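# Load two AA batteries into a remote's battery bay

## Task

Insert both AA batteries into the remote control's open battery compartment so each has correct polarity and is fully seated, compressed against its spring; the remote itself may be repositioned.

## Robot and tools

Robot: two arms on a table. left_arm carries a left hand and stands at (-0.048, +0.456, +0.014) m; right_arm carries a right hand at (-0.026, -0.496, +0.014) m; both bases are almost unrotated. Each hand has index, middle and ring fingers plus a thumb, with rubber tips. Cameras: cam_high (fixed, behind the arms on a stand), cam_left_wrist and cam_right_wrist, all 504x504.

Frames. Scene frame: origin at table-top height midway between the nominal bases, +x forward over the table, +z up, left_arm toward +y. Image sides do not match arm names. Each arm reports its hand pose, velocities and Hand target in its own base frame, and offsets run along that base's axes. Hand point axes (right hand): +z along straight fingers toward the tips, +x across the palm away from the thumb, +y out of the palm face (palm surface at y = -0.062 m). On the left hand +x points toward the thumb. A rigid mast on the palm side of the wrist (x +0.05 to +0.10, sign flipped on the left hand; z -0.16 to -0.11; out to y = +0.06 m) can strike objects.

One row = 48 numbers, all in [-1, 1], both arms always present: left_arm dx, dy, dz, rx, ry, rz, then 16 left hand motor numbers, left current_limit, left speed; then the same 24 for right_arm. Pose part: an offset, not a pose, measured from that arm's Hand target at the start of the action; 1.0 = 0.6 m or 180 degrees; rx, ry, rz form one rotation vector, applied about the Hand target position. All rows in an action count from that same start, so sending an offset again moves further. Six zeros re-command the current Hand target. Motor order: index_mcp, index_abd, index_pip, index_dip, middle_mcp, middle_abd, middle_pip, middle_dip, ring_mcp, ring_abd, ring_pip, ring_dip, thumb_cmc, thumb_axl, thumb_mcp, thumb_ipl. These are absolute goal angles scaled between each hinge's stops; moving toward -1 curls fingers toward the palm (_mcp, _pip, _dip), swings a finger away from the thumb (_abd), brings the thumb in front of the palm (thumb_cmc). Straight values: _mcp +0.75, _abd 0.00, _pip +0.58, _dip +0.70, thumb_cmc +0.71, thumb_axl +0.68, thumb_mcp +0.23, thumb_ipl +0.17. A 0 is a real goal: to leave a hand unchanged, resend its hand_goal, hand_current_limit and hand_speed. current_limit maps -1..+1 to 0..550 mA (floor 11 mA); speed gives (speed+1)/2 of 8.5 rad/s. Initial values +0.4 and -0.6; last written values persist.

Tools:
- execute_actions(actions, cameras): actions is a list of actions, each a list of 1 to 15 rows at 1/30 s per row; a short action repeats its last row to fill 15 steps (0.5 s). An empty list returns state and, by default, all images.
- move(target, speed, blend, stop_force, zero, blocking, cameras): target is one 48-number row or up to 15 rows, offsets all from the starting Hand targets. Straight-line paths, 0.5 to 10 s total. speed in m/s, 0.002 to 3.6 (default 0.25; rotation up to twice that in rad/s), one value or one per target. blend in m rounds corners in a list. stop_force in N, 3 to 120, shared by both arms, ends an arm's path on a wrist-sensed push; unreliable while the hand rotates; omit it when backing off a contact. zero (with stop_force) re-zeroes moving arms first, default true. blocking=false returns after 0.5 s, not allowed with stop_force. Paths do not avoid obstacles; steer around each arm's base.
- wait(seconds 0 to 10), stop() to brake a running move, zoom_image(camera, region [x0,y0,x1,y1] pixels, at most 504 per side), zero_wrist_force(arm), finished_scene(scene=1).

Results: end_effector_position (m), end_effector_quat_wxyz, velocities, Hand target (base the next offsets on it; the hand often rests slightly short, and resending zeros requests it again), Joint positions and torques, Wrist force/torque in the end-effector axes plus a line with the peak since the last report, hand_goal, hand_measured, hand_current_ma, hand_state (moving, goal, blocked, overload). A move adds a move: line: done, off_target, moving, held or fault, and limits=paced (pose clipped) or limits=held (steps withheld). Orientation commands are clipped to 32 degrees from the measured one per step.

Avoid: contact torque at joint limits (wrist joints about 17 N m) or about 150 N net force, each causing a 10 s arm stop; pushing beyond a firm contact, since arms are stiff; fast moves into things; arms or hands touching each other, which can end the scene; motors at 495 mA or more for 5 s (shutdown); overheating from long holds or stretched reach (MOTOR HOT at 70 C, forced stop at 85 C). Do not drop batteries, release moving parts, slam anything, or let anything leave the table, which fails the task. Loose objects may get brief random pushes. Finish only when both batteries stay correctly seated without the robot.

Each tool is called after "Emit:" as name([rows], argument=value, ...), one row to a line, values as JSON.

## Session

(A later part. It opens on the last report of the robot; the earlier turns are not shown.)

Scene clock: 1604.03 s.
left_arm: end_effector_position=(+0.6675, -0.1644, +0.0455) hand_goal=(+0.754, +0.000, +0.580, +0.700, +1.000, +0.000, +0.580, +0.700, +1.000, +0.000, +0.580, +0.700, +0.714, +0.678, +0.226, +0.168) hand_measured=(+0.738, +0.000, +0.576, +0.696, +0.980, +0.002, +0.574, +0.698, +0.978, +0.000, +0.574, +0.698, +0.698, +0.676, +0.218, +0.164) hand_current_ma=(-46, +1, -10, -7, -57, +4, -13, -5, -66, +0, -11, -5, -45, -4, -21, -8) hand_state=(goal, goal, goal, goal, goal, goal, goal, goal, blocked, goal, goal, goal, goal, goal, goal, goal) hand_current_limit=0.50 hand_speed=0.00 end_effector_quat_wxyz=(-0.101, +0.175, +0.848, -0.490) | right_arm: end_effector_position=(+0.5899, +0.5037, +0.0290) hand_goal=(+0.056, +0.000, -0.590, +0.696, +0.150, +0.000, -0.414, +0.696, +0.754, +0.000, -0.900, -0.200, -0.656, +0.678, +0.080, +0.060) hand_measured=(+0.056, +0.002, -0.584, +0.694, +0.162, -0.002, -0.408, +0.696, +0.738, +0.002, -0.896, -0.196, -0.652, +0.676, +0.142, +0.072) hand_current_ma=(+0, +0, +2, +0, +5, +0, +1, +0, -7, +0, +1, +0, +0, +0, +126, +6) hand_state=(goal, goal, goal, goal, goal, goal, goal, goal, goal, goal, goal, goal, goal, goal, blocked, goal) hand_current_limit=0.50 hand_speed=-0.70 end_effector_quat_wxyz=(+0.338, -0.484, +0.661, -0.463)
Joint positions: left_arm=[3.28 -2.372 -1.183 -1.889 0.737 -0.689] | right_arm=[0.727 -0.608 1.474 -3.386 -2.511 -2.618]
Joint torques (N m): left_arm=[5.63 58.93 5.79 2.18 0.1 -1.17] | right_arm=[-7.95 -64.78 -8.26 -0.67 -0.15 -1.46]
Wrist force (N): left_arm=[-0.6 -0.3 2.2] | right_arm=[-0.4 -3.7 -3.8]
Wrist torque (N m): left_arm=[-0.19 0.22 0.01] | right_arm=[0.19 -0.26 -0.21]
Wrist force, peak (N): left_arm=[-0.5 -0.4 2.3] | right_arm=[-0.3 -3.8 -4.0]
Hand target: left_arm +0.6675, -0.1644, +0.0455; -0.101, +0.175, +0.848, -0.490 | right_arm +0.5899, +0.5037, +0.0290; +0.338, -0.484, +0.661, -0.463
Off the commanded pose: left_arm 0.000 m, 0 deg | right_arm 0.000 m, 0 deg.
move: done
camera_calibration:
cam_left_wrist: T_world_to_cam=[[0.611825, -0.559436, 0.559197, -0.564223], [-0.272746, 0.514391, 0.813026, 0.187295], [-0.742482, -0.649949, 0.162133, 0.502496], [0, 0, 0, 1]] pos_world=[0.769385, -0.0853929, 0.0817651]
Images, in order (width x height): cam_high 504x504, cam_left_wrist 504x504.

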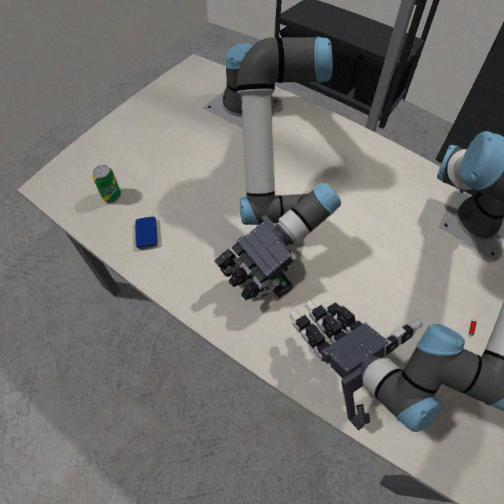

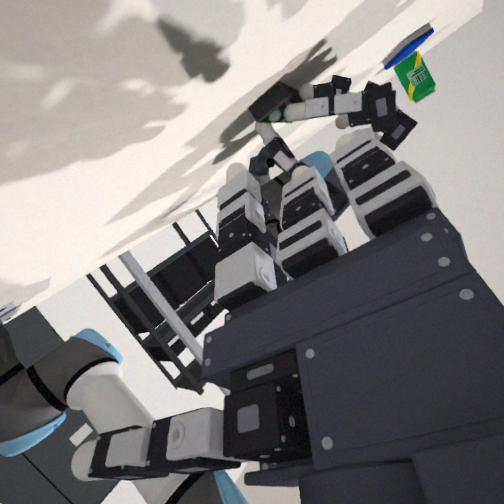

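Emit:
move(target=[0,0,0,0,0,0,0.754,0,0.58,0.70,1.0,0,0.58,0.7,1.0,0,0.58,0.7,0.714,0.678,0.226,0.168,0.5,0,0,0,0,0,0,0,-0.02,0,-0.59,0.696,0.06,0,-0.415,0.696,0.754,0,-0.9,-0.2,-0.657,0.678,-0.02,0.059,0.5,-0.8], cameras=["cam_high","cam_left_wrist"])

Emit:
zoom_image(camera="cam_left_wrist", region=[220, 60, 380, 220])

Emit:
zoom_image(camera="cam_high", region=[240, 250, 310, 320])

Scene clock: 1608.23 s.
left_arm: end_effector_position=(+0.6675, -0.1644, +0.0455) hand_goal=(+0.754, +0.000, +0.580, +0.700, +1.000, +0.000, +0.580, +0.700, +1.000, +0.000, +0.580, +0.700, +0.714, +0.678, +0.226, +0.168) hand_measured=(+0.738, +0.000, +0.576, +0.696, +0.980, +0.002, +0.574, +0.698, +0.978, +0.000, +0.574, +0.698, +0.698, +0.676, +0.218, +0.164) hand_current_ma=(-46, +1, -10, -7, -57, +4, -13, -5, -66, +0, -11, -5, -45, -4, -21, -8) hand_state=(goal, goal, goal, goal, goal, goal, goal, goal, blocked, goal, goal, goal, goal, goal, goal, goal) hand_current_limit=0.50 hand_speed=0.00 end_effector_quat_wxyz=(-0.101, +0.175, +0.848, -0.490) | right_arm: end_effector_position=(+0.5899, +0.5037, +0.0290) hand_goal=(-0.020, +0.000, -0.590, +0.696, +0.060, +0.000, -0.414, +0.696, +0.754, +0.000, -0.900, -0.200, -0.656, +0.678, -0.020, +0.060) hand_measured=(-0.018, +0.002, -0.584, +0.694, +0.156, -0.002, -0.406, +0.696, +0.738, +0.002, -0.896, -0.196, -0.652, +0.676, +0.130, +0.084) hand_current_ma=(+0, +0, +2, +0, +191, +0, +2, +0, -7, +0, +1, +0, +0, +0, +412, +26) hand_state=(goal, goal, goal, goal, blocked, goal, goal, goal, goal, goal, goal, goal, goal, goal, blocked, blocked) hand_current_limit=0.50 hand_speed=-0.80 end_effector_quat_wxyz=(+0.338, -0.484, +0.661, -0.463)
Joint positions: left_arm=[3.28 -2.372 -1.183 -1.889 0.737 -0.689] | right_arm=[0.727 -0.608 1.474 -3.386 -2.511 -2.618]
Joint torques (N m): left_arm=[7.18 59.3 5.63 2.59 0.29 -1.14] | right_arm=[-6.56 -41.61 -12.45 -1.79 -1.32 -1.41]
Wrist force (N): left_arm=[-0.6 -0.4 2.1] | right_arm=[-0.1 -7.3 -4.5]
Wrist torque (N m): left_arm=[-0.19 0.22 0.01] | right_arm=[0.02 -0.35 -0.24]
Wrist force, peak (N): left_arm=[-0.6 -0.1 2.4] | right_arm=[-0.3 -8.0 -4.8]
Hand target: left_arm +0.6675, -0.1644, +0.0455; -0.101, +0.175, +0.848, -0.490 | right_arm +0.5899, +0.5037, +0.0290; +0.338, -0.484, +0.661, -0.463
Off the commanded pose: left_arm 0.000 m, 0 deg | right_arm 0.000 m, 0 deg.
move: done
camera_calibration:
cam_left_wrist: T_world_to_cam=[[0.611825, -0.559436, 0.559197, -0.564223], [-0.272746, 0.514391, 0.813026, 0.187295], [-0.742482, -0.649949, 0.162133, 0.502496], [0, 0, 0, 1]] pos_world=[0.769385, -0.0853929, 0.0817651]
Images, in order (width x height): cam_high 504x504, cam_left_wrist 504x504.

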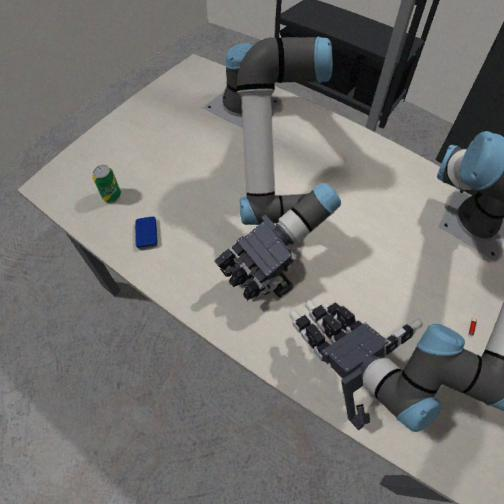

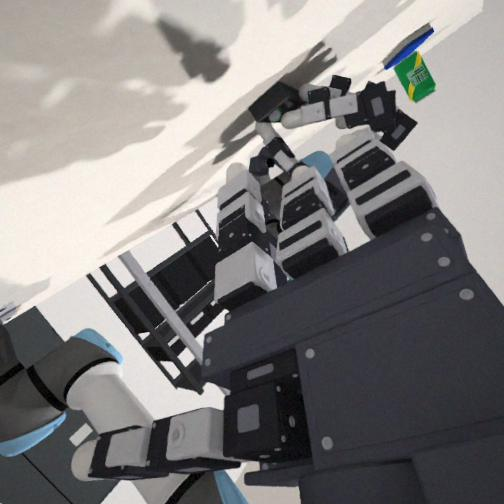

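Scaled by 3.150.

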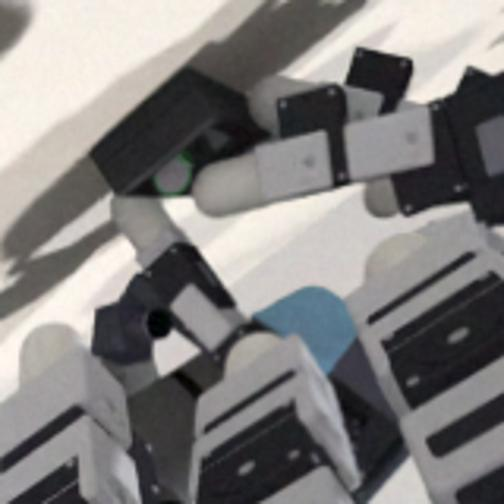

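Scaled by 7.200.

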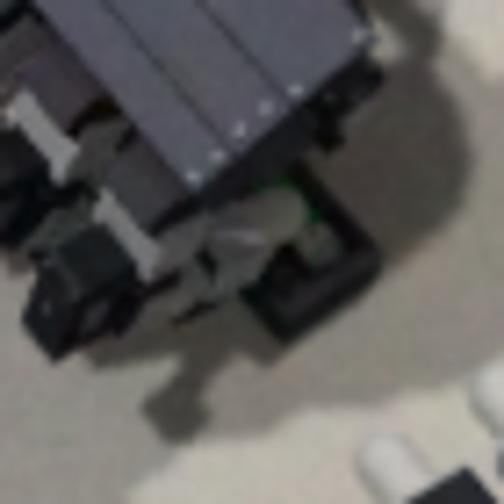

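Emit:
move([
  [0,0,0,0,0,0,0.754,0,0.58,0.70,1.0,0,0.58,0.7,1.0,0,0.58,0.7,0.714,0.678,0.226,0.168,0.5,0,0,0,0,0,0,0,0.084,0,-0.70,0.696,0.06,0,-0.415,0.696,0.754,0,-0.9,-0.2,-0.657,0.678,-0.02,0.059,0.5,-0.8],
  [0,0,0,0,0,0,0.754,0,0.58,0.70,1.0,0,0.58,0.7,1.0,0,0.58,0.7,0.714,0.678,0.226,0.168,0.5,0,0,0,0,0,0,0,0.04,0,-0.58,0.696,0.06,0,-0.415,0.696,0.754,0,-0.9,-0.2,-0.657,0.678,-0.02,0.059,0.5,-0.8],
], cameras=["cam_high","cam_left_wrist"])

Emit:
zoom_image(camera="cam_left_wrist", region=[220, 60, 380, 220])

Emit:
zoom_image(camera="cam_high", region=[240, 250, 310, 320])

Scene clock: 1627.17 s.
left_arm: end_effector_position=(+0.6675, -0.1644, +0.0455) hand_goal=(+0.754, +0.000, +0.580, +0.700, +1.000, +0.000, +0.580, +0.700, +1.000, +0.000, +0.580, +0.700, +0.714, +0.678, +0.226, +0.168) hand_measured=(+0.738, +0.000, +0.576, +0.696, +0.980, +0.002, +0.574, +0.698, +0.978, +0.000, +0.574, +0.698, +0.698, +0.676, +0.218, +0.164) hand_current_ma=(-46, +1, -10, -7, -57, +4, -13, -5, -66, +0, -11, -5, -45, -4, -21, -8) hand_state=(goal, goal, goal, goal, goal, goal, goal, goal, blocked, goal, goal, goal, goal, goal, goal, goal) hand_current_limit=0.50 hand_speed=0.00 end_effector_quat_wxyz=(-0.101, +0.175, +0.848, -0.490) | right_arm: end_effector_position=(+0.5899, +0.5037, +0.0290) hand_goal=(+0.040, +0.000, -0.580, +0.696, +0.060, +0.000, -0.414, +0.696, +0.754, +0.000, -0.900, -0.200, -0.656, +0.678, -0.020, +0.060) hand_measured=(+0.042, +0.002, -0.580, +0.694, +0.156, -0.002, -0.406, +0.696, +0.738, +0.002, -0.896, -0.196, -0.652, +0.676, +0.130, +0.084) hand_current_ma=(+0, +0, +0, +0, +191, +0, +2, +0, -7, +0, +1, +0, +0, +0, +413, +26) hand_state=(goal, goal, goal, goal, blocked, goal, goal, goal, goal, goal, goal, goal, goal, goal, blocked, blocked) hand_current_limit=0.50 hand_speed=-0.80 end_effector_quat_wxyz=(+0.338, -0.484, +0.661, -0.463)
Joint positions: left_arm=[3.28 -2.372 -1.183 -1.889 0.737 -0.689] | right_arm=[0.727 -0.608 1.474 -3.386 -2.511 -2.618]
Joint torques (N m): left_arm=[6.6 59.3 6.3 2.32 0.09 -0.85] | right_arm=[-5.97 -38.98 -17.22 -2.98 -2.68 -1.43]
Wrist force (N): left_arm=[-0.7 -0.2 2.0] | right_arm=[-0.2 -7.5 -4.5]
Wrist torque (N m): left_arm=[-0.16 0.23 0.00] | right_arm=[-0.01 -0.34 -0.26]
Wrist force, peak (N): left_arm=[-0.7 -0.3 2.4] | right_arm=[-0.5 -7.5 -4.9]
Hand target: left_arm +0.6675, -0.1644, +0.0455; -0.101, +0.175, +0.848, -0.490 | right_arm +0.5899, +0.5037, +0.0290; +0.338, -0.484, +0.661, -0.463
Off the commanded pose: left_arm 0.000 m, 0 deg | right_arm 0.000 m, 0 deg.
move: done
camera_calibration:
cam_left_wrist: T_world_to_cam=[[0.611825, -0.559436, 0.559197, -0.564223], [-0.272746, 0.514391, 0.813026, 0.187295], [-0.742482, -0.649949, 0.162133, 0.502496], [0, 0, 0, 1]] pos_world=[0.769385, -0.0853929, 0.0817651]
Images, in order (width x height): cam_high 504x504, cam_left_wrist 504x504.

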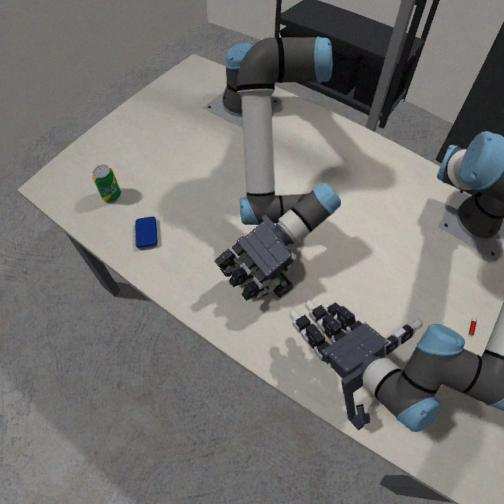

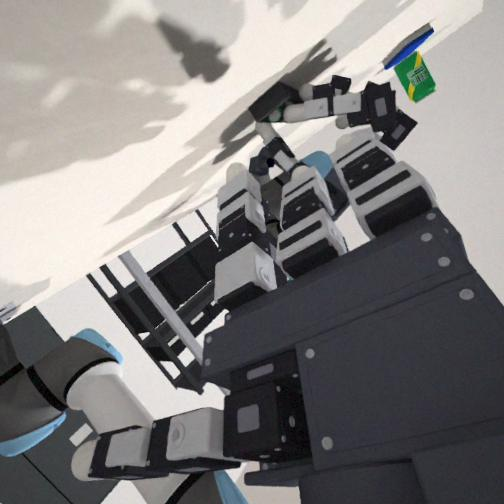

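Scaled by 3.150.

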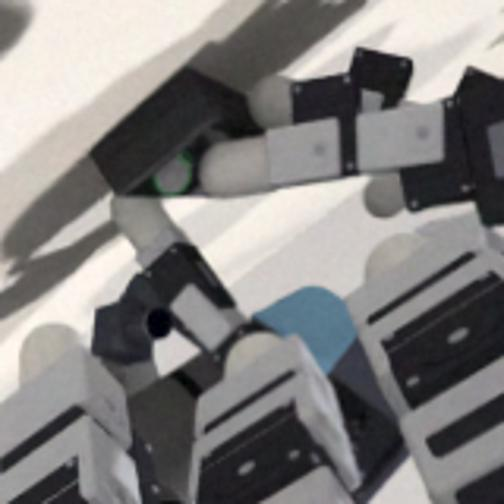

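Scaled by 7.200.

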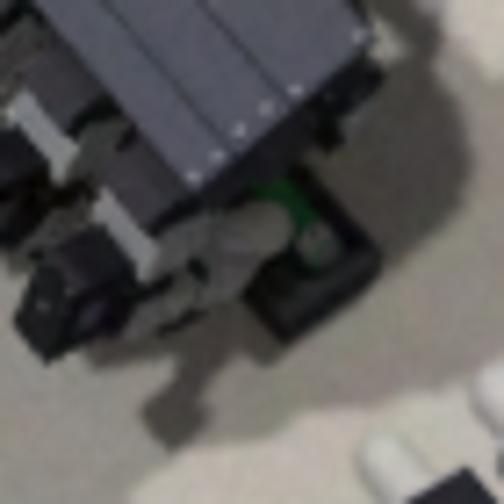

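Emit:
move([
  [0,0,0,0,0,0,0.754,0,0.58,0.70,1.0,0,0.58,0.7,1.0,0,0.58,0.7,0.714,0.678,0.226,0.168,0.5,0,0,0,0,0,0,0,0.008,0,-0.50,0.696,0.06,0,-0.415,0.696,0.754,0,-0.9,-0.2,-0.657,0.678,-0.02,0.059,0.5,-0.8],
], cameras=["cam_high","cam_left_wrist"])

Emit:
zoom_image(camera="cam_left_wrist", region=[220, 60, 380, 220])

Emit:
zoom_image(camera="cam_high", region=[240, 250, 310, 320])

Scene clock: 1630.47 s.
left_arm: end_effector_position=(+0.6675, -0.1644, +0.0455) hand_goal=(+0.754, +0.000, +0.580, +0.700, +1.000, +0.000, +0.580, +0.700, +1.000, +0.000, +0.580, +0.700, +0.714, +0.678, +0.226, +0.168) hand_measured=(+0.738, +0.000, +0.576, +0.696, +0.980, +0.002, +0.574, +0.698, +0.978, +0.000, +0.574, +0.698, +0.698, +0.676, +0.218, +0.164) hand_current_ma=(-46, +1, -10, -7, -57, +4, -13, -5, -66, +0, -11, -5, -45, -4, -21, -8) hand_state=(goal, goal, goal, goal, goal, goal, goal, goal, blocked, goal, goal, goal, goal, goal, goal, goal) hand_current_limit=0.50 hand_speed=0.00 end_effector_quat_wxyz=(-0.101, +0.175, +0.848, -0.490) | right_arm: end_effector_position=(+0.5899, +0.5037, +0.0290) hand_goal=(+0.008, +0.000, -0.500, +0.696, +0.060, +0.000, -0.414, +0.696, +0.754, +0.000, -0.900, -0.200, -0.656, +0.678, -0.020, +0.060) hand_measured=(+0.010, +0.002, -0.500, +0.694, +0.156, -0.002, -0.406, +0.696, +0.738, +0.002, -0.896, -0.196, -0.652, +0.676, +0.130, +0.084) hand_current_ma=(+0, +0, +0, +0, +191, +0, +2, +0, -7, +0, +1, +0, +0, +0, +413, +26) hand_state=(goal, goal, goal, goal, blocked, goal, goal, goal, goal, goal, goal, goal, goal, goal, blocked, blocked) hand_current_limit=0.50 hand_speed=-0.80 end_effector_quat_wxyz=(+0.338, -0.484, +0.661, -0.463)
Joint positions: left_arm=[3.28 -2.372 -1.183 -1.889 0.737 -0.689] | right_arm=[0.727 -0.608 1.474 -3.386 -2.511 -2.618]
Joint torques (N m): left_arm=[6.08 59.93 5.1 2.28 0.33 -1.13] | right_arm=[-4.08 -38.99 -20.94 -3.06 -2.72 -1.1]
Wrist force (N): left_arm=[-0.5 -0.3 2.1] | right_arm=[-0.5 -7.5 -4.3]
Wrist torque (N m): left_arm=[-0.18 0.20 0.02] | right_arm=[-0.02 -0.29 -0.28]
Wrist force, peak (N): left_arm=[-0.7 -0.4 2.3] | right_arm=[-0.4 -7.6 -4.8]
Hand target: left_arm +0.6675, -0.1644, +0.0455; -0.101, +0.175, +0.848, -0.490 | right_arm +0.5899, +0.5037, +0.0290; +0.338, -0.484, +0.661, -0.463
Off the commanded pose: left_arm 0.000 m, 0 deg | right_arm 0.000 m, 0 deg.
move: done
camera_calibration:
cam_left_wrist: T_world_to_cam=[[0.611825, -0.559436, 0.559197, -0.564223], [-0.272746, 0.514391, 0.813026, 0.187295], [-0.742482, -0.649949, 0.162133, 0.502496], [0, 0, 0, 1]] pos_world=[0.769385, -0.0853929, 0.0817651]
Images, in order (width x height): cam_high 504x504, cam_left_wrist 504x504.

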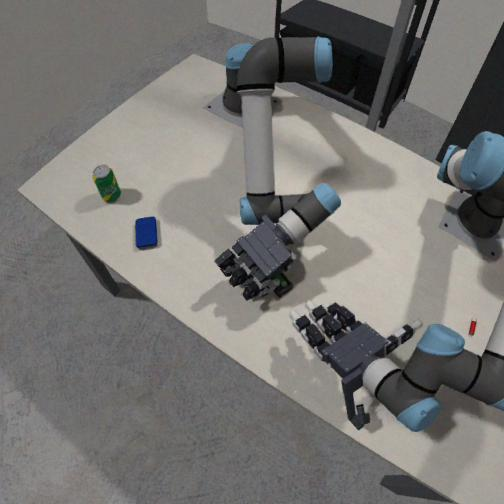

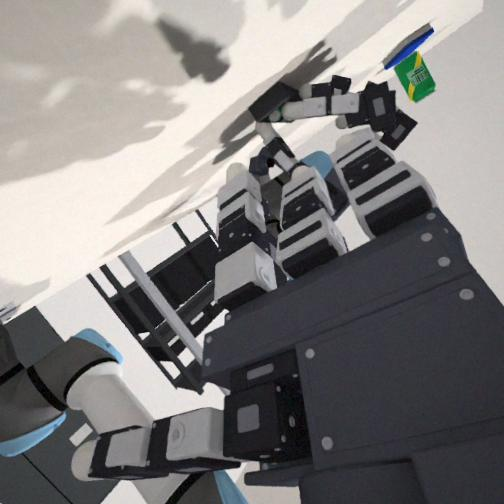

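Scaled by 3.150.

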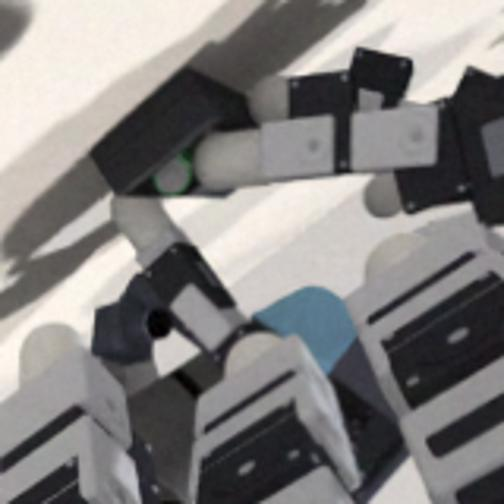

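Scaled by 7.200.

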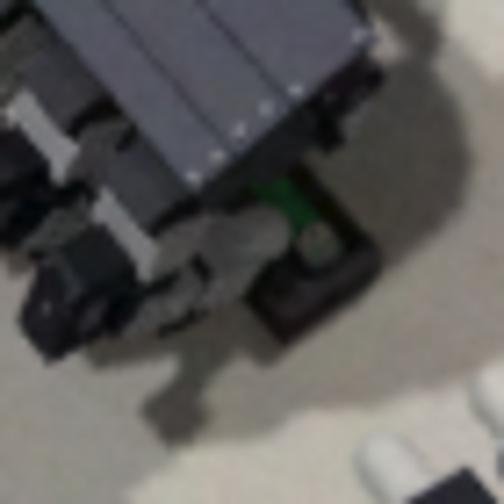

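Emit:
move([
  [0,0,0,0,0,0,0.754,0,0.58,0.70,1.0,0,0.58,0.7,1.0,0,0.58,0.7,0.714,0.678,0.226,0.168,0.5,0,0,0,0,0,0,0,-0.04,0,-0.44,0.696,0.06,0,-0.415,0.696,0.754,0,-0.9,-0.2,-0.657,0.678,-0.02,0.059,0.5,-0.8],
], cameras=["cam_high","cam_left_wrist"])

Emit:
zoom_image(camera="cam_left_wrist", region=[220, 60, 380, 220])

Emit:
zoom_image(camera="cam_high", region=[240, 250, 310, 320])

Scene clock: 1636.17 s.
left_arm: end_effector_position=(+0.6675, -0.1644, +0.0455) hand_goal=(+0.754, +0.000, +0.580, +0.700, +1.000, +0.000, +0.580, +0.700, +1.000, +0.000, +0.580, +0.700, +0.714, +0.678, +0.226, +0.168) hand_measured=(+0.738, +0.000, +0.576, +0.696, +0.980, +0.002, +0.574, +0.698, +0.978, +0.000, +0.574, +0.698, +0.698, +0.676, +0.218, +0.164) hand_current_ma=(-46, +1, -10, -7, -57, +4, -13, -5, -66, +0, -11, -5, -45, -4, -21, -8) hand_state=(goal, goal, goal, goal, goal, goal, goal, goal, blocked, goal, goal, goal, goal, goal, goal, goal) hand_current_limit=0.50 hand_speed=0.00 end_effector_quat_wxyz=(-0.101, +0.175, +0.848, -0.490) | right_arm: end_effector_position=(+0.5899, +0.5037, +0.0290) hand_goal=(-0.040, +0.000, -0.440, +0.696, +0.060, +0.000, -0.414, +0.696, +0.754, +0.000, -0.900, -0.200, -0.656, +0.678, -0.020, +0.060) hand_measured=(-0.016, +0.002, -0.466, +0.690, +0.156, -0.002, -0.404, +0.698, +0.738, +0.002, -0.896, -0.196, -0.652, +0.676, +0.130, +0.086) hand_current_ma=(+16, +0, -16, -1, +189, +0, +3, +0, -7, +0, +1, +0, +0, +0, +412, +28) hand_state=(blocked, goal, blocked, goal, blocked, goal, goal, goal, goal, goal, goal, goal, goal, goal, blocked, blocked) hand_current_limit=0.50 hand_speed=-0.80 end_effector_quat_wxyz=(+0.338, -0.484, +0.661, -0.463)
Joint positions: left_arm=[3.28 -2.372 -1.183 -1.889 0.737 -0.689] | right_arm=[0.727 -0.608 1.474 -3.386 -2.511 -2.618]
Joint torques (N m): left_arm=[5.87 59.49 7.46 2.29 0.31 -1.26] | right_arm=[-3.53 -39.2 -20.94 -1.62 -1.77 -1.14]
Wrist force (N): left_arm=[-0.5 -0.4 2.2] | right_arm=[-0.3 -9.5 -2.9]
Wrist torque (N m): left_arm=[-0.21 0.20 0.03] | right_arm=[-0.02 -0.26 -0.19]
Wrist force, peak (N): left_arm=[-0.7 -0.5 2.3] | right_arm=[-0.2 -10.0 -2.8]
Hand target: left_arm +0.6675, -0.1644, +0.0455; -0.101, +0.175, +0.848, -0.490 | right_arm +0.5899, +0.5037, +0.0290; +0.338, -0.484, +0.661, -0.463
Off the commanded pose: left_arm 0.000 m, 0 deg | right_arm 0.000 m, 0 deg.
move: done
camera_calibration:
cam_left_wrist: T_world_to_cam=[[0.611825, -0.559436, 0.559197, -0.564223], [-0.272746, 0.514391, 0.813026, 0.187295], [-0.742482, -0.649949, 0.162133, 0.502496], [0, 0, 0, 1]] pos_world=[0.769385, -0.0853929, 0.0817651]
Images, in order (width x height): cam_high 504x504, cam_left_wrist 504x504.

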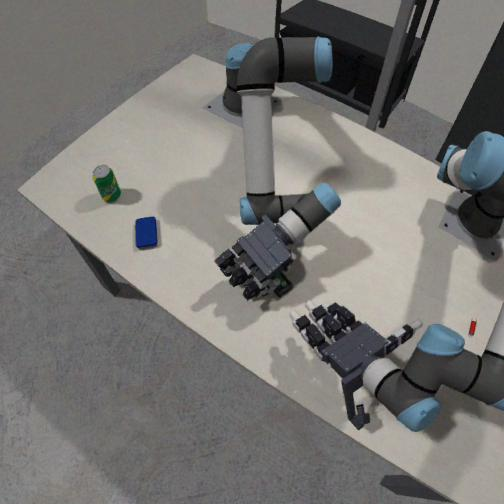

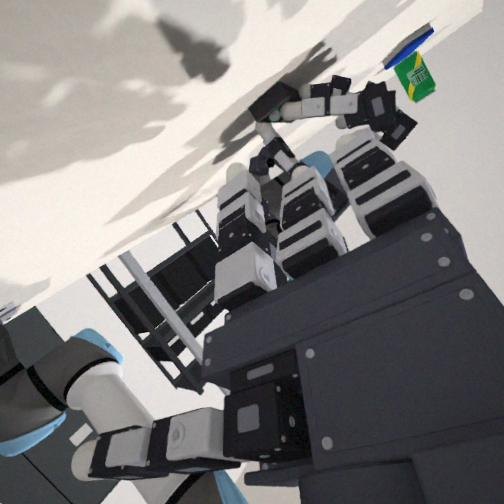

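Scaled by 3.150.

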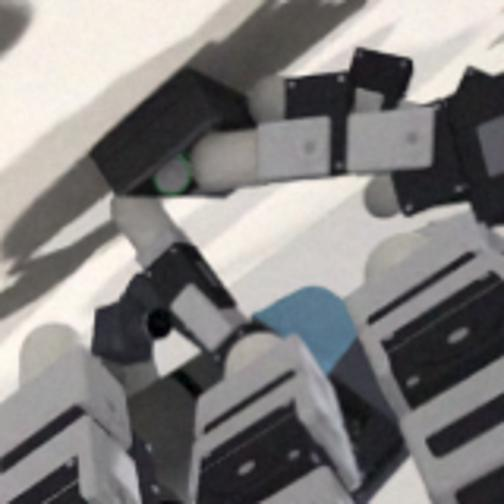

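Scaled by 7.200.

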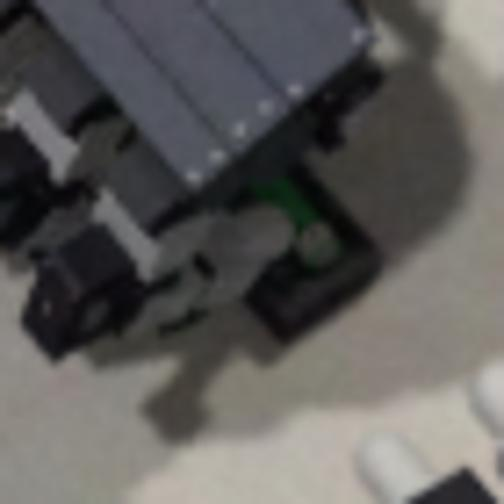

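Emit:
move([
  [0,0,0,0,0,0,0.754,0,0.58,0.70,1.0,0,0.58,0.7,1.0,0,0.58,0.7,0.714,0.678,0.226,0.168,0.5,0,0,0,0,0,0,0,-0.12,0,-0.40,0.696,0.06,0,-0.415,0.696,0.754,0,-0.9,-0.2,-0.657,0.678,-0.02,0.059,0.5,-0.8],
], cameras=["cam_high","cam_left_wrist"])

Emit:
zoom_image(camera="cam_left_wrist", region=[220, 60, 380, 220])

Emit:
zoom_image(camera="cam_high", region=[240, 250, 310, 320])

Scene clock: 1643.30 s.
left_arm: end_effector_position=(+0.6675, -0.1644, +0.0455) hand_goal=(+0.754, +0.000, +0.580, +0.700, +1.000, +0.000, +0.580, +0.700, +1.000, +0.000, +0.580, +0.700, +0.714, +0.678, +0.226, +0.168) hand_measured=(+0.738, +0.000, +0.576, +0.696, +0.980, +0.002, +0.574, +0.698, +0.978, +0.000, +0.574, +0.698, +0.698, +0.676, +0.218, +0.164) hand_current_ma=(-46, +1, -10, -7, -57, +4, -13, -5, -66, +0, -11, -5, -45, -4, -21, -8) hand_state=(goal, goal, goal, goal, goal, goal, goal, goal, blocked, goal, goal, goal, goal, goal, goal, goal) hand_current_limit=0.50 hand_speed=0.00 end_effector_quat_wxyz=(-0.101, +0.175, +0.848, -0.490) | right_arm: end_effector_position=(+0.5899, +0.5037, +0.0290) hand_goal=(-0.120, +0.000, -0.400, +0.696, +0.060, +0.000, -0.414, +0.696, +0.754, +0.000, -0.900, -0.200, -0.656, +0.678, -0.020, +0.060) hand_measured=(-0.078, +0.004, -0.434, +0.686, +0.152, -0.002, -0.402, +0.698, +0.738, +0.002, -0.896, -0.196, -0.652, +0.676, +0.130, +0.090) hand_current_ma=(+44, +1, -26, -3, +175, +0, +4, +0, -7, +0, +1, +0, +0, +0, +412, +37) hand_state=(blocked, goal, blocked, goal, blocked, goal, goal, goal, goal, goal, goal, goal, goal, goal, blocked, blocked) hand_current_limit=0.50 hand_speed=-0.80 end_effector_quat_wxyz=(+0.338, -0.484, +0.661, -0.463)
Joint positions: left_arm=[3.28 -2.372 -1.183 -1.889 0.737 -0.689] | right_arm=[0.727 -0.608 1.474 -3.386 -2.511 -2.618]
Joint torques (N m): left_arm=[5.82 59.28 6.69 2.19 0.11 -1.27] | right_arm=[-1.53 -39.82 -4.86 -0.04 1.57 -1.18]
Wrist force (N): left_arm=[-0.6 -0.2 2.2] | right_arm=[-1.4 -10.5 -2.5]
Wrist torque (N m): left_arm=[-0.18 0.22 0.01] | right_arm=[-0.09 -0.20 -0.12]
Wrist force, peak (N): left_arm=[-0.7 -0.3 2.5] | right_arm=[-1.5 -10.9 -2.4]
Hand target: left_arm +0.6675, -0.1644, +0.0455; -0.101, +0.175, +0.848, -0.490 | right_arm +0.5899, +0.5037, +0.0290; +0.338, -0.484, +0.661, -0.463
Off the commanded pose: left_arm 0.000 m, 0 deg | right_arm 0.000 m, 0 deg.
move: done
camera_calibration:
cam_left_wrist: T_world_to_cam=[[0.611825, -0.559436, 0.559197, -0.564223], [-0.272746, 0.514391, 0.813026, 0.187295], [-0.742482, -0.649949, 0.162133, 0.502496], [0, 0, 0, 1]] pos_world=[0.769385, -0.0853929, 0.0817651]
Images, in order (width x height): cam_high 504x504, cam_left_wrist 504x504.

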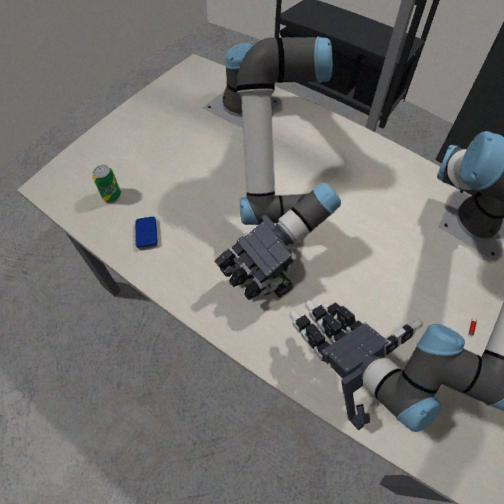

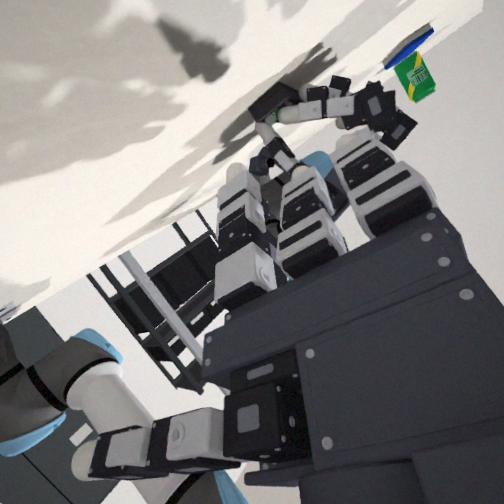

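Scaled by 3.150.

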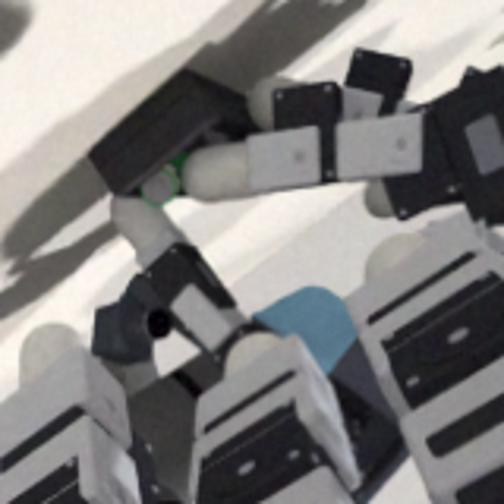

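Scaled by 7.200.

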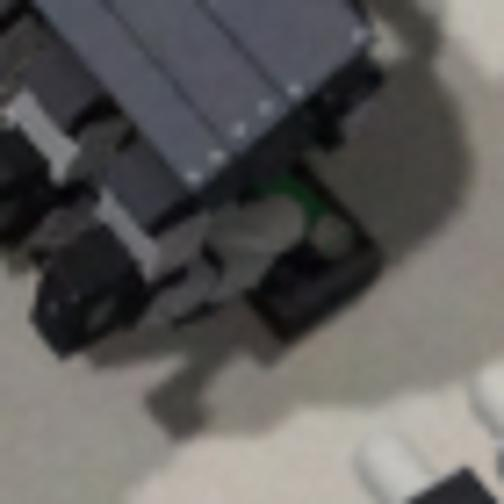

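Emit:
move([
  [0,0,0.0917,0,0,0,0.342,0,0.139,0.696,-0.7,0,-0.9,-0.5,-0.7,0,-0.9,-0.5,0.714,0.678,0.226,0.168,0.4,-0.5,0,0,0,0,0,0,-0.12,0,-0.40,0.696,0.06,0,-0.415,0.696,0.754,0,-0.9,-0.2,-0.657,0.678,-0.02,0.059,0.5,-0.8],
  [-0.0868,-0.3432,0.0917,0,0,0,0.342,0,0.139,0.696,-0.7,0,-0.9,-0.5,-0.7,0,-0.9,-0.5,0.714,0.678,0.226,0.168,0.4,-0.5,0,0,0,0,0,0,-0.12,0,-0.40,0.696,0.06,0,-0.415,0.696,0.754,0,-0.9,-0.2,-0.657,0.678,-0.02,0.059,0.5,-0.8],
], cameras=["cam_high","cam_left_wrist"], speed=0.12)

Emit:
zoom_image(camera="cam_high", region=[220, 230, 340, 350])

Scene clock: 1698.30 s.
left_arm: end_effector_position=(+0.6268, -0.3243, +0.1006) hand_goal=(+0.342, +0.000, +0.140, +0.696, -0.700, +0.000, -0.900, -0.500, -0.700, +0.000, -0.900, -0.500, +0.714, +0.678, +0.226, +0.168) hand_measured=(+0.338, +0.000, +0.142, +0.696, -0.252, +0.002, -0.742, -0.494, -0.248, +0.000, -0.746, -0.494, +0.698, +0.676, +0.220, +0.166) hand_current_ma=(-7, +1, +2, +0, +385, +4, +385, +13, +385, +0, +385, +14, -40, -4, -15, -7) hand_state=(goal, goal, goal, goal, blocked, goal, blocked, goal, blocked, goal, blocked, goal, goal, goal, goal, goal) hand_current_limit=0.40 hand_speed=-0.50 end_effector_quat_wxyz=(-0.101, +0.175, +0.848, -0.490) | right_arm: end_effector_position=(+0.5899, +0.5037, +0.0290) hand_goal=(-0.120, +0.000, -0.400, +0.696, +0.060, +0.000, -0.414, +0.696, +0.754, +0.000, -0.900, -0.200, -0.656, +0.678, -0.020, +0.060) hand_measured=(-0.078, +0.004, -0.434, +0.686, +0.152, -0.002, -0.402, +0.698, +0.738, +0.002, -0.896, -0.196, -0.652, +0.676, +0.130, +0.090) hand_current_ma=(+44, +1, -26, -3, +175, +0, +4, +0, -7, +0, +1, +0, +0, +0, +413, +37) hand_state=(blocked, goal, blocked, goal, blocked, goal, goal, goal, goal, goal, goal, goal, goal, goal, blocked, blocked) hand_current_limit=0.50 hand_speed=-0.80 end_effector_quat_wxyz=(+0.338, -0.484, +0.661, -0.463)
Joint positions: left_arm=[3.063 -2.269 -1.267 -1.687 0.61 -0.971] | right_arm=[0.727 -0.608 1.474 -3.386 -2.511 -2.618]
Joint torques (N m): left_arm=[9.04 55.55 17.11 -0.43 0.29 0.91] | right_arm=[-0.22 -40.43 -4.49 0.09 1.59 -1.12]
Wrist force (N): left_arm=[-0.7 -0.6 2.1] | right_arm=[-1.2 -10.9 -2.6]
Wrist torque (N m): left_arm=[-0.05 0.22 0.09] | right_arm=[-0.14 -0.23 -0.12]
Wrist force, peak (N): left_arm=[-1.0 -4.4 7.4] | right_arm=[-1.4 -11.1 -2.7]
Hand target: left_arm +0.6269, -0.3241, +0.1006; -0.101, +0.175, +0.848, -0.490 (not the last commanded pose) | right_arm +0.5899, +0.5037, +0.0290; +0.338, -0.484, +0.661, -0.463
Off the commanded pose: left_arm 0.047 m, 0 deg | right_arm 0.000 m, 0 deg.
move: held (left_arm; a check stopped the path); path passed 1 of 2 targets; limits=held
pose unreachable (left arm): on one or more control steps of this call, first in action 0 (counted from 0), this arm could not follow its commanded pose, so it was not sent that pose on those steps. It may still have moved: this result reports where it is.
cause: moving toward the commanded pose would bring a part of the arm too close to another arm (a part of this arm just beyond joint 6 (wrist 3) and a part of the right arm just beyond its joint 6 (wrist 3), 12 mm apart when this arm was first held).
camera_calibration:
cam_left_wrist: T_world_to_cam=[[0.611689, -0.559458, 0.559324, -0.659578], [-0.272031, 0.515157, 0.81278, 0.213482], [-0.742856, -0.649323, 0.162926, 0.359897], [0, 0, 0, 1]] pos_world=[0.728882, -0.245293, 0.136767]
Images, in order (width x height): cam_high 504x504, cam_left_wrist 504x504.

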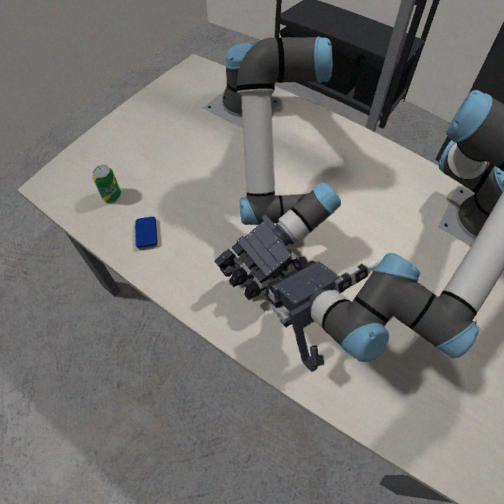

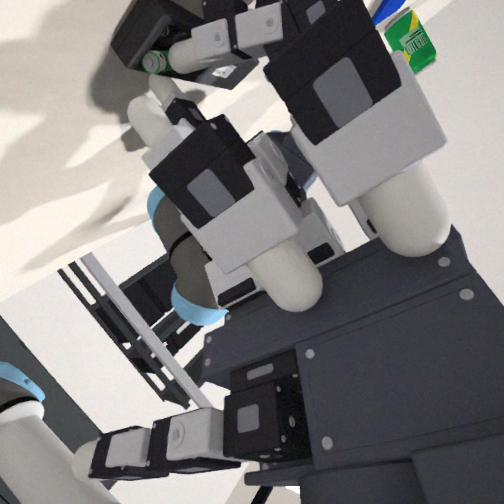

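Scaled by 4.200.

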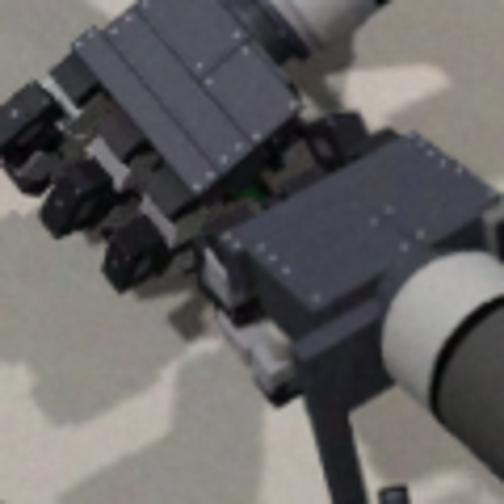

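Emit:
move([
  [0.0177,0.009,0,0,0,0,0.479,0,0.577,0.696,-0.2,0,-0.7,-0.4,-0.2,0,-0.7,-0.4,0.714,0.678,0.226,0.168,0.5,-0.5,0,0,0,0,0,0,-0.12,0,-0.40,0.696,0.06,0,-0.415,0.696,0.754,0,-0.9,-0.2,-0.657,0.678,-0.02,0.059,0.5,-0.8],
  [0.0177,0.009,-0.0483,0,0,0,0.479,0,0.577,0.696,-0.2,0,-0.7,-0.4,-0.2,0,-0.7,-0.4,0.714,0.678,0.226,0.168,0.5,-0.5,0,0,0,0,0,0,-0.12,0,-0.40,0.696,0.06,0,-0.415,0.696,0.754,0,-0.9,-0.2,-0.657,0.678,-0.02,0.059,0.5,-0.8],
], cameras=["cam_high","cam_left_wrist"], speed=0.06)

Emit:
zoom_image(camera="cam_left_wrist", region=[80, 0, 280, 200])

Scene clock: 1716.83 s.
left_arm: end_effector_position=(+0.6304, -0.3223, +0.1006) hand_goal=(+0.480, +0.000, +0.578, +0.696, -0.200, +0.000, -0.700, -0.400, -0.200, +0.000, -0.700, -0.400, +0.714, +0.678, +0.226, +0.168) hand_measured=(+0.426, +0.008, +0.522, +0.696, -0.198, +0.002, -0.698, -0.402, -0.198, +0.000, -0.698, -0.402, +0.698, +0.676, +0.220, +0.166) hand_current_ma=(-193, +13, -192, +0, +2, +4, +2, -4, +3, +0, +1, -4, -40, -4, -15, -7) hand_state=(blocked, goal, blocked, goal, goal, goal, goal, goal, goal, goal, goal, goal, goal, goal, goal, goal) hand_current_limit=0.50 hand_speed=-0.50 end_effector_quat_wxyz=(-0.101, +0.175, +0.848, -0.490) | right_arm: end_effector_position=(+0.5899, +0.5037, +0.0290) hand_goal=(-0.120, +0.000, -0.400, +0.696, +0.060, +0.000, -0.414, +0.696, +0.754, +0.000, -0.900, -0.200, -0.656, +0.678, -0.020, +0.060) hand_measured=(-0.078, +0.004, -0.434, +0.686, +0.150, -0.002, -0.402, +0.700, +0.738, +0.002, -0.896, -0.196, -0.652, +0.676, +0.130, +0.090) hand_current_ma=(+44, +1, -26, -3, +173, +0, +4, +0, -7, +0, +1, +0, +0, +0, +412, +37) hand_state=(blocked, goal, blocked, goal, blocked, goal, goal, goal, goal, goal, goal, goal, goal, goal, blocked, blocked) hand_current_limit=0.50 hand_speed=-0.80 end_effector_quat_wxyz=(+0.338, -0.484, +0.661, -0.463)
Joint positions: left_arm=[3.066 -2.275 -1.254 -1.696 0.611 -0.967] | right_arm=[0.727 -0.608 1.474 -3.386 -2.511 -2.618]
Joint torques (N m): left_arm=[1.66 46.79 23.05 1.67 -1.69 0.05] | right_arm=[1.44 -38.86 -4.45 0.03 1.75 -1.12]
Wrist force (N): left_arm=[-0.2 3.8 1.6] | right_arm=[1.2 -12.8 -3.2]
Wrist torque (N m): left_arm=[-0.16 0.30 0.14] | right_arm=[-0.30 -0.44 0.10]
Wrist force, peak (N): left_arm=[0.0 3.9 1.4] | right_arm=[1.2 -12.8 -3.2]
Hand target: left_arm +0.6304, -0.3223, +0.1006; -0.101, +0.175, +0.848, -0.490 (not the last commanded pose) | right_arm +0.5899, +0.5037, +0.0290; +0.338, -0.484, +0.661, -0.463
Off the commanded pose: left_arm 0.030 m, 0 deg | right_arm 0.000 m, 0 deg.
move: held (left_arm; a check stopped the path); path passed 0 of 2 targets; limits=held
pose unreachable (left arm): on one or more control steps of this call, first in action 0 (counted from 0), this arm could not follow its commanded pose, so it was not sent that pose on those steps. It may still have moved: this result reports where it is.
cause: moving toward the commanded pose would bring a part of the arm too close to another arm (a part of this arm just beyond joint 6 (wrist 3) and a part of the right arm just beyond its joint 6 (wrist 3), 13 mm apart when this arm was first held).
camera_calibration:
cam_left_wrist: T_world_to_cam=[[0.611706, -0.559477, 0.559286, -0.660612], [-0.272282, 0.514889, 0.812866, 0.213511], [-0.74275, -0.649519, 0.162626, 0.363713], [0, 0, 0, 1]] pos_world=[0.732383, -0.243293, 0.136766]
Images, in order (width x height): cam_high 504x504, cam_left_wrist 504x504.

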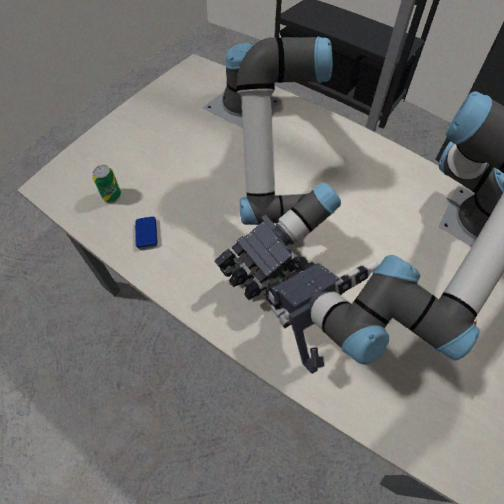

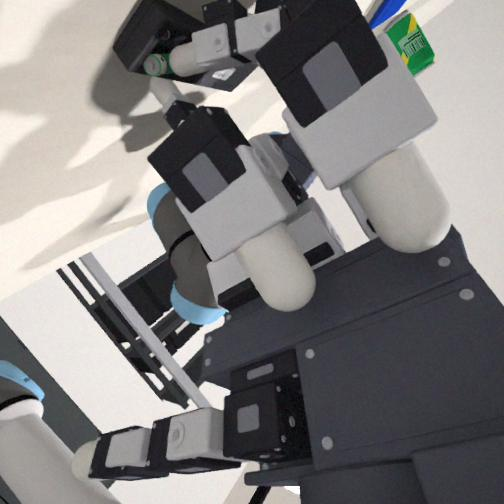

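Scaled by 2.520.

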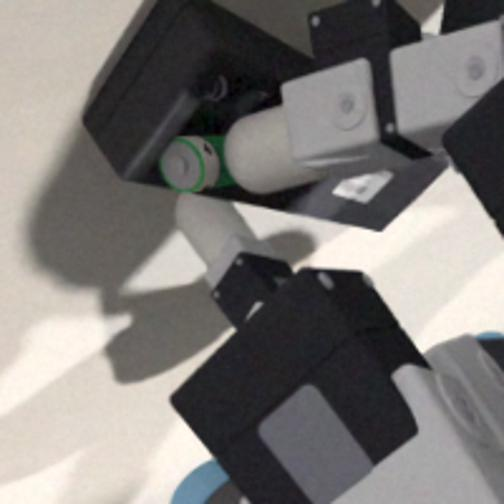

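Emit:
move([
  [0,0,0,0,0,0,0.342,0,0.139,0.696,-0.2,0,-0.7,-0.4,-0.2,0,-0.7,-0.4,0.714,0.678,0.226,0.168,0.5,-0.3,0,0,0,0,0,0,-0.12,0,-0.40,0.696,0.06,0,-0.415,0.696,0.754,0,-0.9,-0.2,-0.657,0.678,-0.02,0.059,0.5,-0.8],
  [0.03,0.075,0,0,0,0,0.342,0,0.139,0.696,-0.2,0,-0.7,-0.4,-0.2,0,-0.7,-0.4,0.714,0.678,0.226,0.168,0.5,-0.3,0,0,0,0,0,0,-0.12,0,-0.40,0.696,0.06,0,-0.415,0.696,0.754,0,-0.9,-0.2,-0.657,0.678,-0.02,0.059,0.5,-0.8],
], cameras=["cam_high","cam_left_wrist"], speed=0.1)

Emit:
zoom_image(camera="cam_left_wrist", region=[80, 0, 280, 200])

Scene clock: 1723.07 s.
left_arm: end_effector_position=(+0.6485, -0.2773, +0.1005) hand_goal=(+0.342, +0.000, +0.140, +0.696, -0.200, +0.000, -0.700, -0.400, -0.200, +0.000, -0.700, -0.400, +0.714, +0.678, +0.226, +0.168) hand_measured=(+0.338, +0.004, +0.142, +0.696, -0.198, +0.002, -0.698, -0.402, -0.198, +0.000, -0.698, -0.402, +0.698, +0.676, +0.220, +0.166) hand_current_ma=(-7, +5, +3, +0, +3, +4, +2, -4, +3, +0, +1, -4, -39, -4, -15, -7) hand_state=(goal, goal, goal, goal, goal, goal, goal, goal, goal, goal, goal, goal, goal, goal, goal, goal) hand_current_limit=0.50 hand_speed=-0.30 end_effector_quat_wxyz=(-0.101, +0.175, +0.848, -0.490) | right_arm: end_effector_position=(+0.5899, +0.5037, +0.0290) hand_goal=(-0.120, +0.000, -0.400, +0.696, +0.060, +0.000, -0.414, +0.696, +0.754, +0.000, -0.900, -0.200, -0.656, +0.678, -0.020, +0.060) hand_measured=(-0.078, +0.004, -0.434, +0.686, +0.150, -0.002, -0.402, +0.700, +0.738, +0.002, -0.896, -0.196, -0.654, +0.676, +0.130, +0.090) hand_current_ma=(+44, +1, -26, -3, +173, +0, +4, +0, -7, +0, +1, +0, +0, +0, +413, +37) hand_state=(blocked, goal, blocked, goal, blocked, goal, goal, goal, goal, goal, goal, goal, goal, goal, blocked, blocked) hand_current_limit=0.50 hand_speed=-0.80 end_effector_quat_wxyz=(+0.338, -0.484, +0.661, -0.463)
Joint positions: left_arm=[3.129 -2.297 -1.2 -1.803 0.644 -0.876] | right_arm=[0.727 -0.608 1.474 -3.386 -2.511 -2.618]
Joint torques (N m): left_arm=[-11.84 59.85 9.34 3.46 -3.43 -1.14] | right_arm=[2.67 -39.13 -4.58 0.08 1.66 -1.12]
Wrist force (N): left_arm=[-0.8 -0.5 2.1] | right_arm=[-1.2 -10.0 -2.7]
Wrist torque (N m): left_arm=[-0.05 0.24 0.00] | right_arm=[-0.08 -0.23 -0.13]
Wrist force, peak (N): left_arm=[-0.7 -2.3 4.2] | right_arm=[1.2 -12.8 -3.1]
Hand target: left_arm +0.6484, -0.2773, +0.1006; -0.101, +0.175, +0.848, -0.490 | right_arm +0.5899, +0.5037, +0.0290; +0.338, -0.484, +0.661, -0.463
Off the commanded pose: left_arm 0.000 m, 0 deg | right_arm 0.000 m, 0 deg.
move: done
camera_calibration:
cam_left_wrist: T_world_to_cam=[[0.611681, -0.559542, 0.559249, -0.646496], [-0.272307, 0.514804, 0.812912, 0.195265], [-0.742762, -0.64953, 0.162529, 0.406404], [0, 0, 0, 1]] pos_world=[0.750483, -0.198293, 0.136766]
Images, in order (width x height): cam_high 504x504, cam_left_wrist 504x504.

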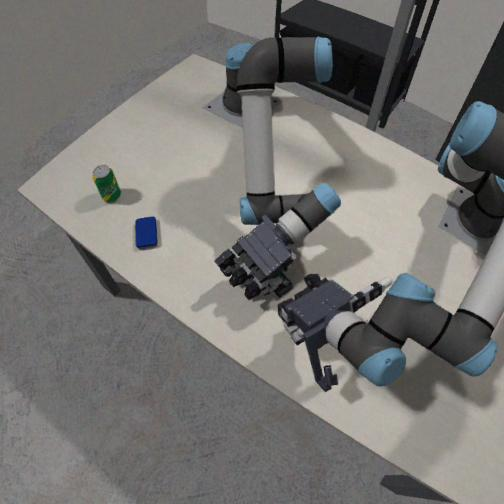

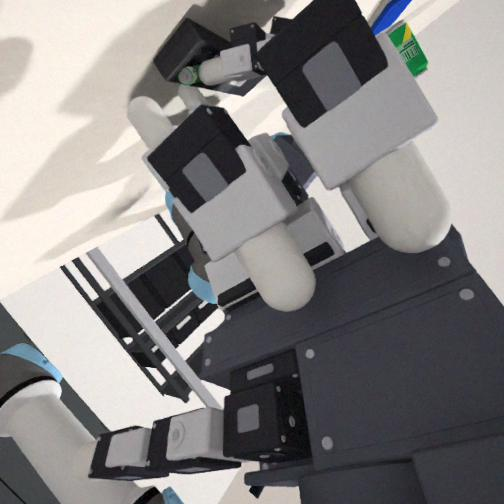

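Scaled by 2.520.

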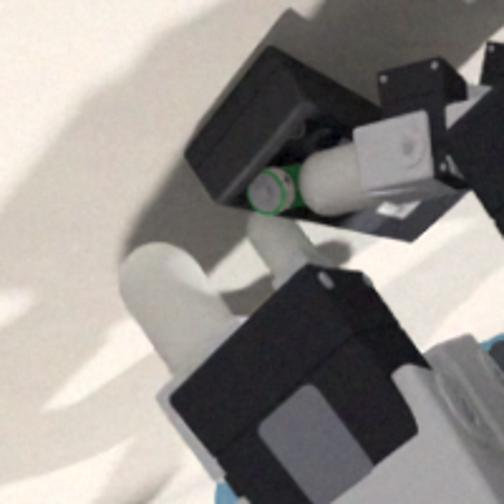

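Emit:
move([
  [0.0272,0.0365,0,0,0,0,0.342,0,0.139,0.696,-0.2,0,-0.7,-0.4,-0.2,0,-0.7,-0.4,0.714,0.678,0.226,0.168,0.5,-0.3,0,0,0,0,0,0,-0.12,0,-0.40,0.696,0.06,0,-0.415,0.696,0.754,0,-0.9,-0.2,-0.657,0.678,-0.02,0.059,0.5,-0.8],
  [0.0272,0.0365,-0.0927,0,0,0,0.754,0,0.577,0.696,-0.2,0,-0.7,-0.4,-0.2,0,-0.7,-0.4,0.714,0.678,0.226,0.168,0.5,-0.1,0,0,0,0,0,0,-0.12,0,-0.40,0.696,0.06,0,-0.415,0.696,0.754,0,-0.9,-0.2,-0.657,0.678,-0.02,0.059,0.5,-0.8],
  [0.0008,-0.0248,-0.0927,0,0,0,0.754,0,0.577,0.696,-0.2,0,-0.7,-0.4,-0.2,0,-0.7,-0.4,0.714,0.678,0.226,0.168,0.5,-0.1,0,0,0,0,0,0,-0.12,0,-0.40,0.696,0.06,0,-0.415,0.696,0.754,0,-0.9,-0.2,-0.657,0.678,-0.02,0.059,0.5,-0.8],
], cameras=["cam_high","cam_left_wrist"], speed=0.1)

Emit:
zoom_image(camera="cam_left_wrist", region=[180, 40, 340, 200])

Emit:
zoom_image(camera="cam_high", region=[240, 250, 320, 330])

Scene clock: 1745.57 s.
left_arm: end_effector_position=(+0.6487, -0.2923, +0.0450) hand_goal=(+0.754, +0.000, +0.578, +0.696, -0.200, +0.000, -0.700, -0.400, -0.200, +0.000, -0.700, -0.400, +0.714, +0.678, +0.226, +0.168) hand_measured=(+0.738, +0.004, +0.572, +0.696, -0.198, +0.002, -0.698, -0.402, -0.198, +0.000, -0.698, -0.402, +0.698, +0.676, +0.220, +0.166) hand_current_ma=(-46, +5, -13, +0, +3, +4, +2, -4, +3, +0, +1, -4, -39, -4, -15, -7) hand_state=(goal, goal, goal, goal, goal, goal, goal, goal, goal, goal, goal, goal, goal, goal, goal, goal) hand_current_limit=0.50 hand_speed=-0.10 end_effector_quat_wxyz=(-0.101, +0.175, +0.848, -0.490) | right_arm: end_effector_position=(+0.5899, +0.5037, +0.0290) hand_goal=(-0.120, +0.000, -0.400, +0.696, +0.060, +0.000, -0.414, +0.696, +0.754, +0.000, -0.900, -0.200, -0.656, +0.678, -0.020, +0.060) hand_measured=(-0.078, +0.004, -0.434, +0.686, +0.150, -0.002, -0.402, +0.700, +0.738, +0.002, -0.896, -0.196, -0.654, +0.676, +0.130, +0.090) hand_current_ma=(+44, +1, -26, -3, +173, +0, +4, +0, -7, +0, +1, +0, +0, +0, +412, +37) hand_state=(blocked, goal, blocked, goal, blocked, goal, goal, goal, goal, goal, goal, goal, goal, goal, blocked, blocked) hand_current_limit=0.50 hand_speed=-0.80 end_effector_quat_wxyz=(+0.338, -0.484, +0.661, -0.463)
Joint positions: left_arm=[3.108 -2.359 -1.247 -1.671 0.633 -0.904] | right_arm=[0.727 -0.608 1.474 -3.386 -2.511 -2.618]
Joint torques (N m): left_arm=[9.71 41.62 37.48 -0.61 0.71 1.02] | right_arm=[4.26 -39.97 -5.05 0.04 1.81 -0.94]
Wrist force (N): left_arm=[-0.6 -0.5 1.8] | right_arm=[-1.0 -10.0 -2.6]
Wrist torque (N m): left_arm=[-0.05 0.19 0.11] | right_arm=[-0.09 -0.27 -0.10]
Wrist force, peak (N): left_arm=[-0.8 -1.6 3.1] | right_arm=[-1.3 -10.3 -2.8]
Hand target: left_arm +0.6488, -0.2922, +0.0450; -0.101, +0.175, +0.848, -0.490 | right_arm +0.5899, +0.5037, +0.0290; +0.338, -0.484, +0.661, -0.463
Off the commanded pose: left_arm 0.000 m, 0 deg | right_arm 0.000 m, 0 deg.
move: done
camera_calibration:
cam_left_wrist: T_world_to_cam=[[0.611688, -0.559455, 0.559328, -0.623966], [-0.272132, 0.515075, 0.812799, 0.248093], [-0.74282, -0.649391, 0.162819, 0.40588], [0, 0, 0, 1]] pos_world=[0.750683, -0.213293, 0.081267]
Images, in order (width x height): cam_high 504x504, cam_left_wrist 504x504.

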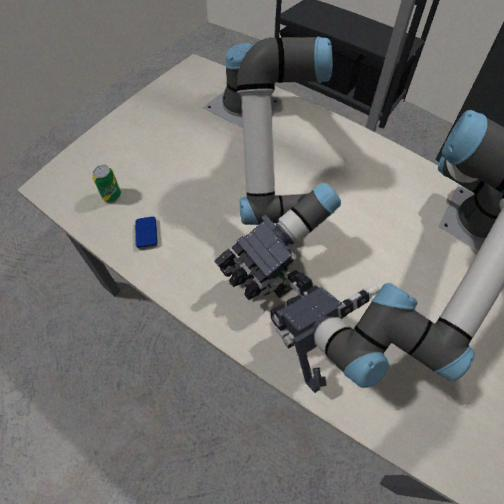

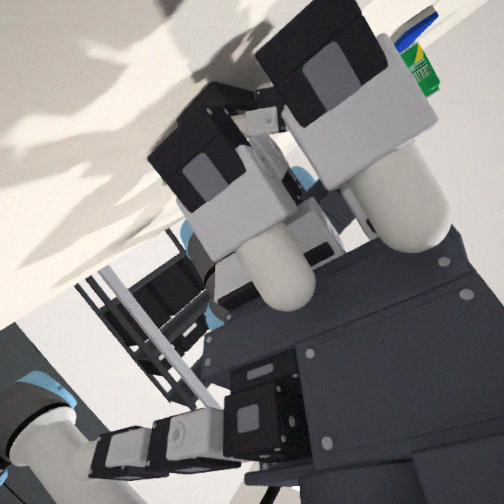

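Scaled by 3.150.

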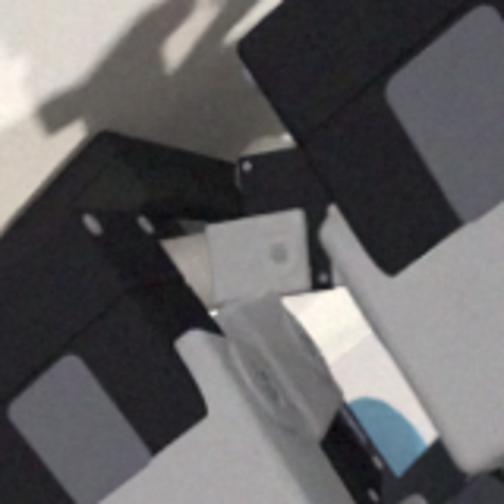

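Scaled by 6.300.

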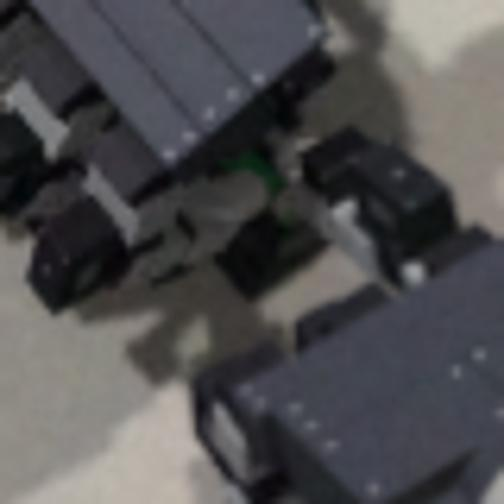

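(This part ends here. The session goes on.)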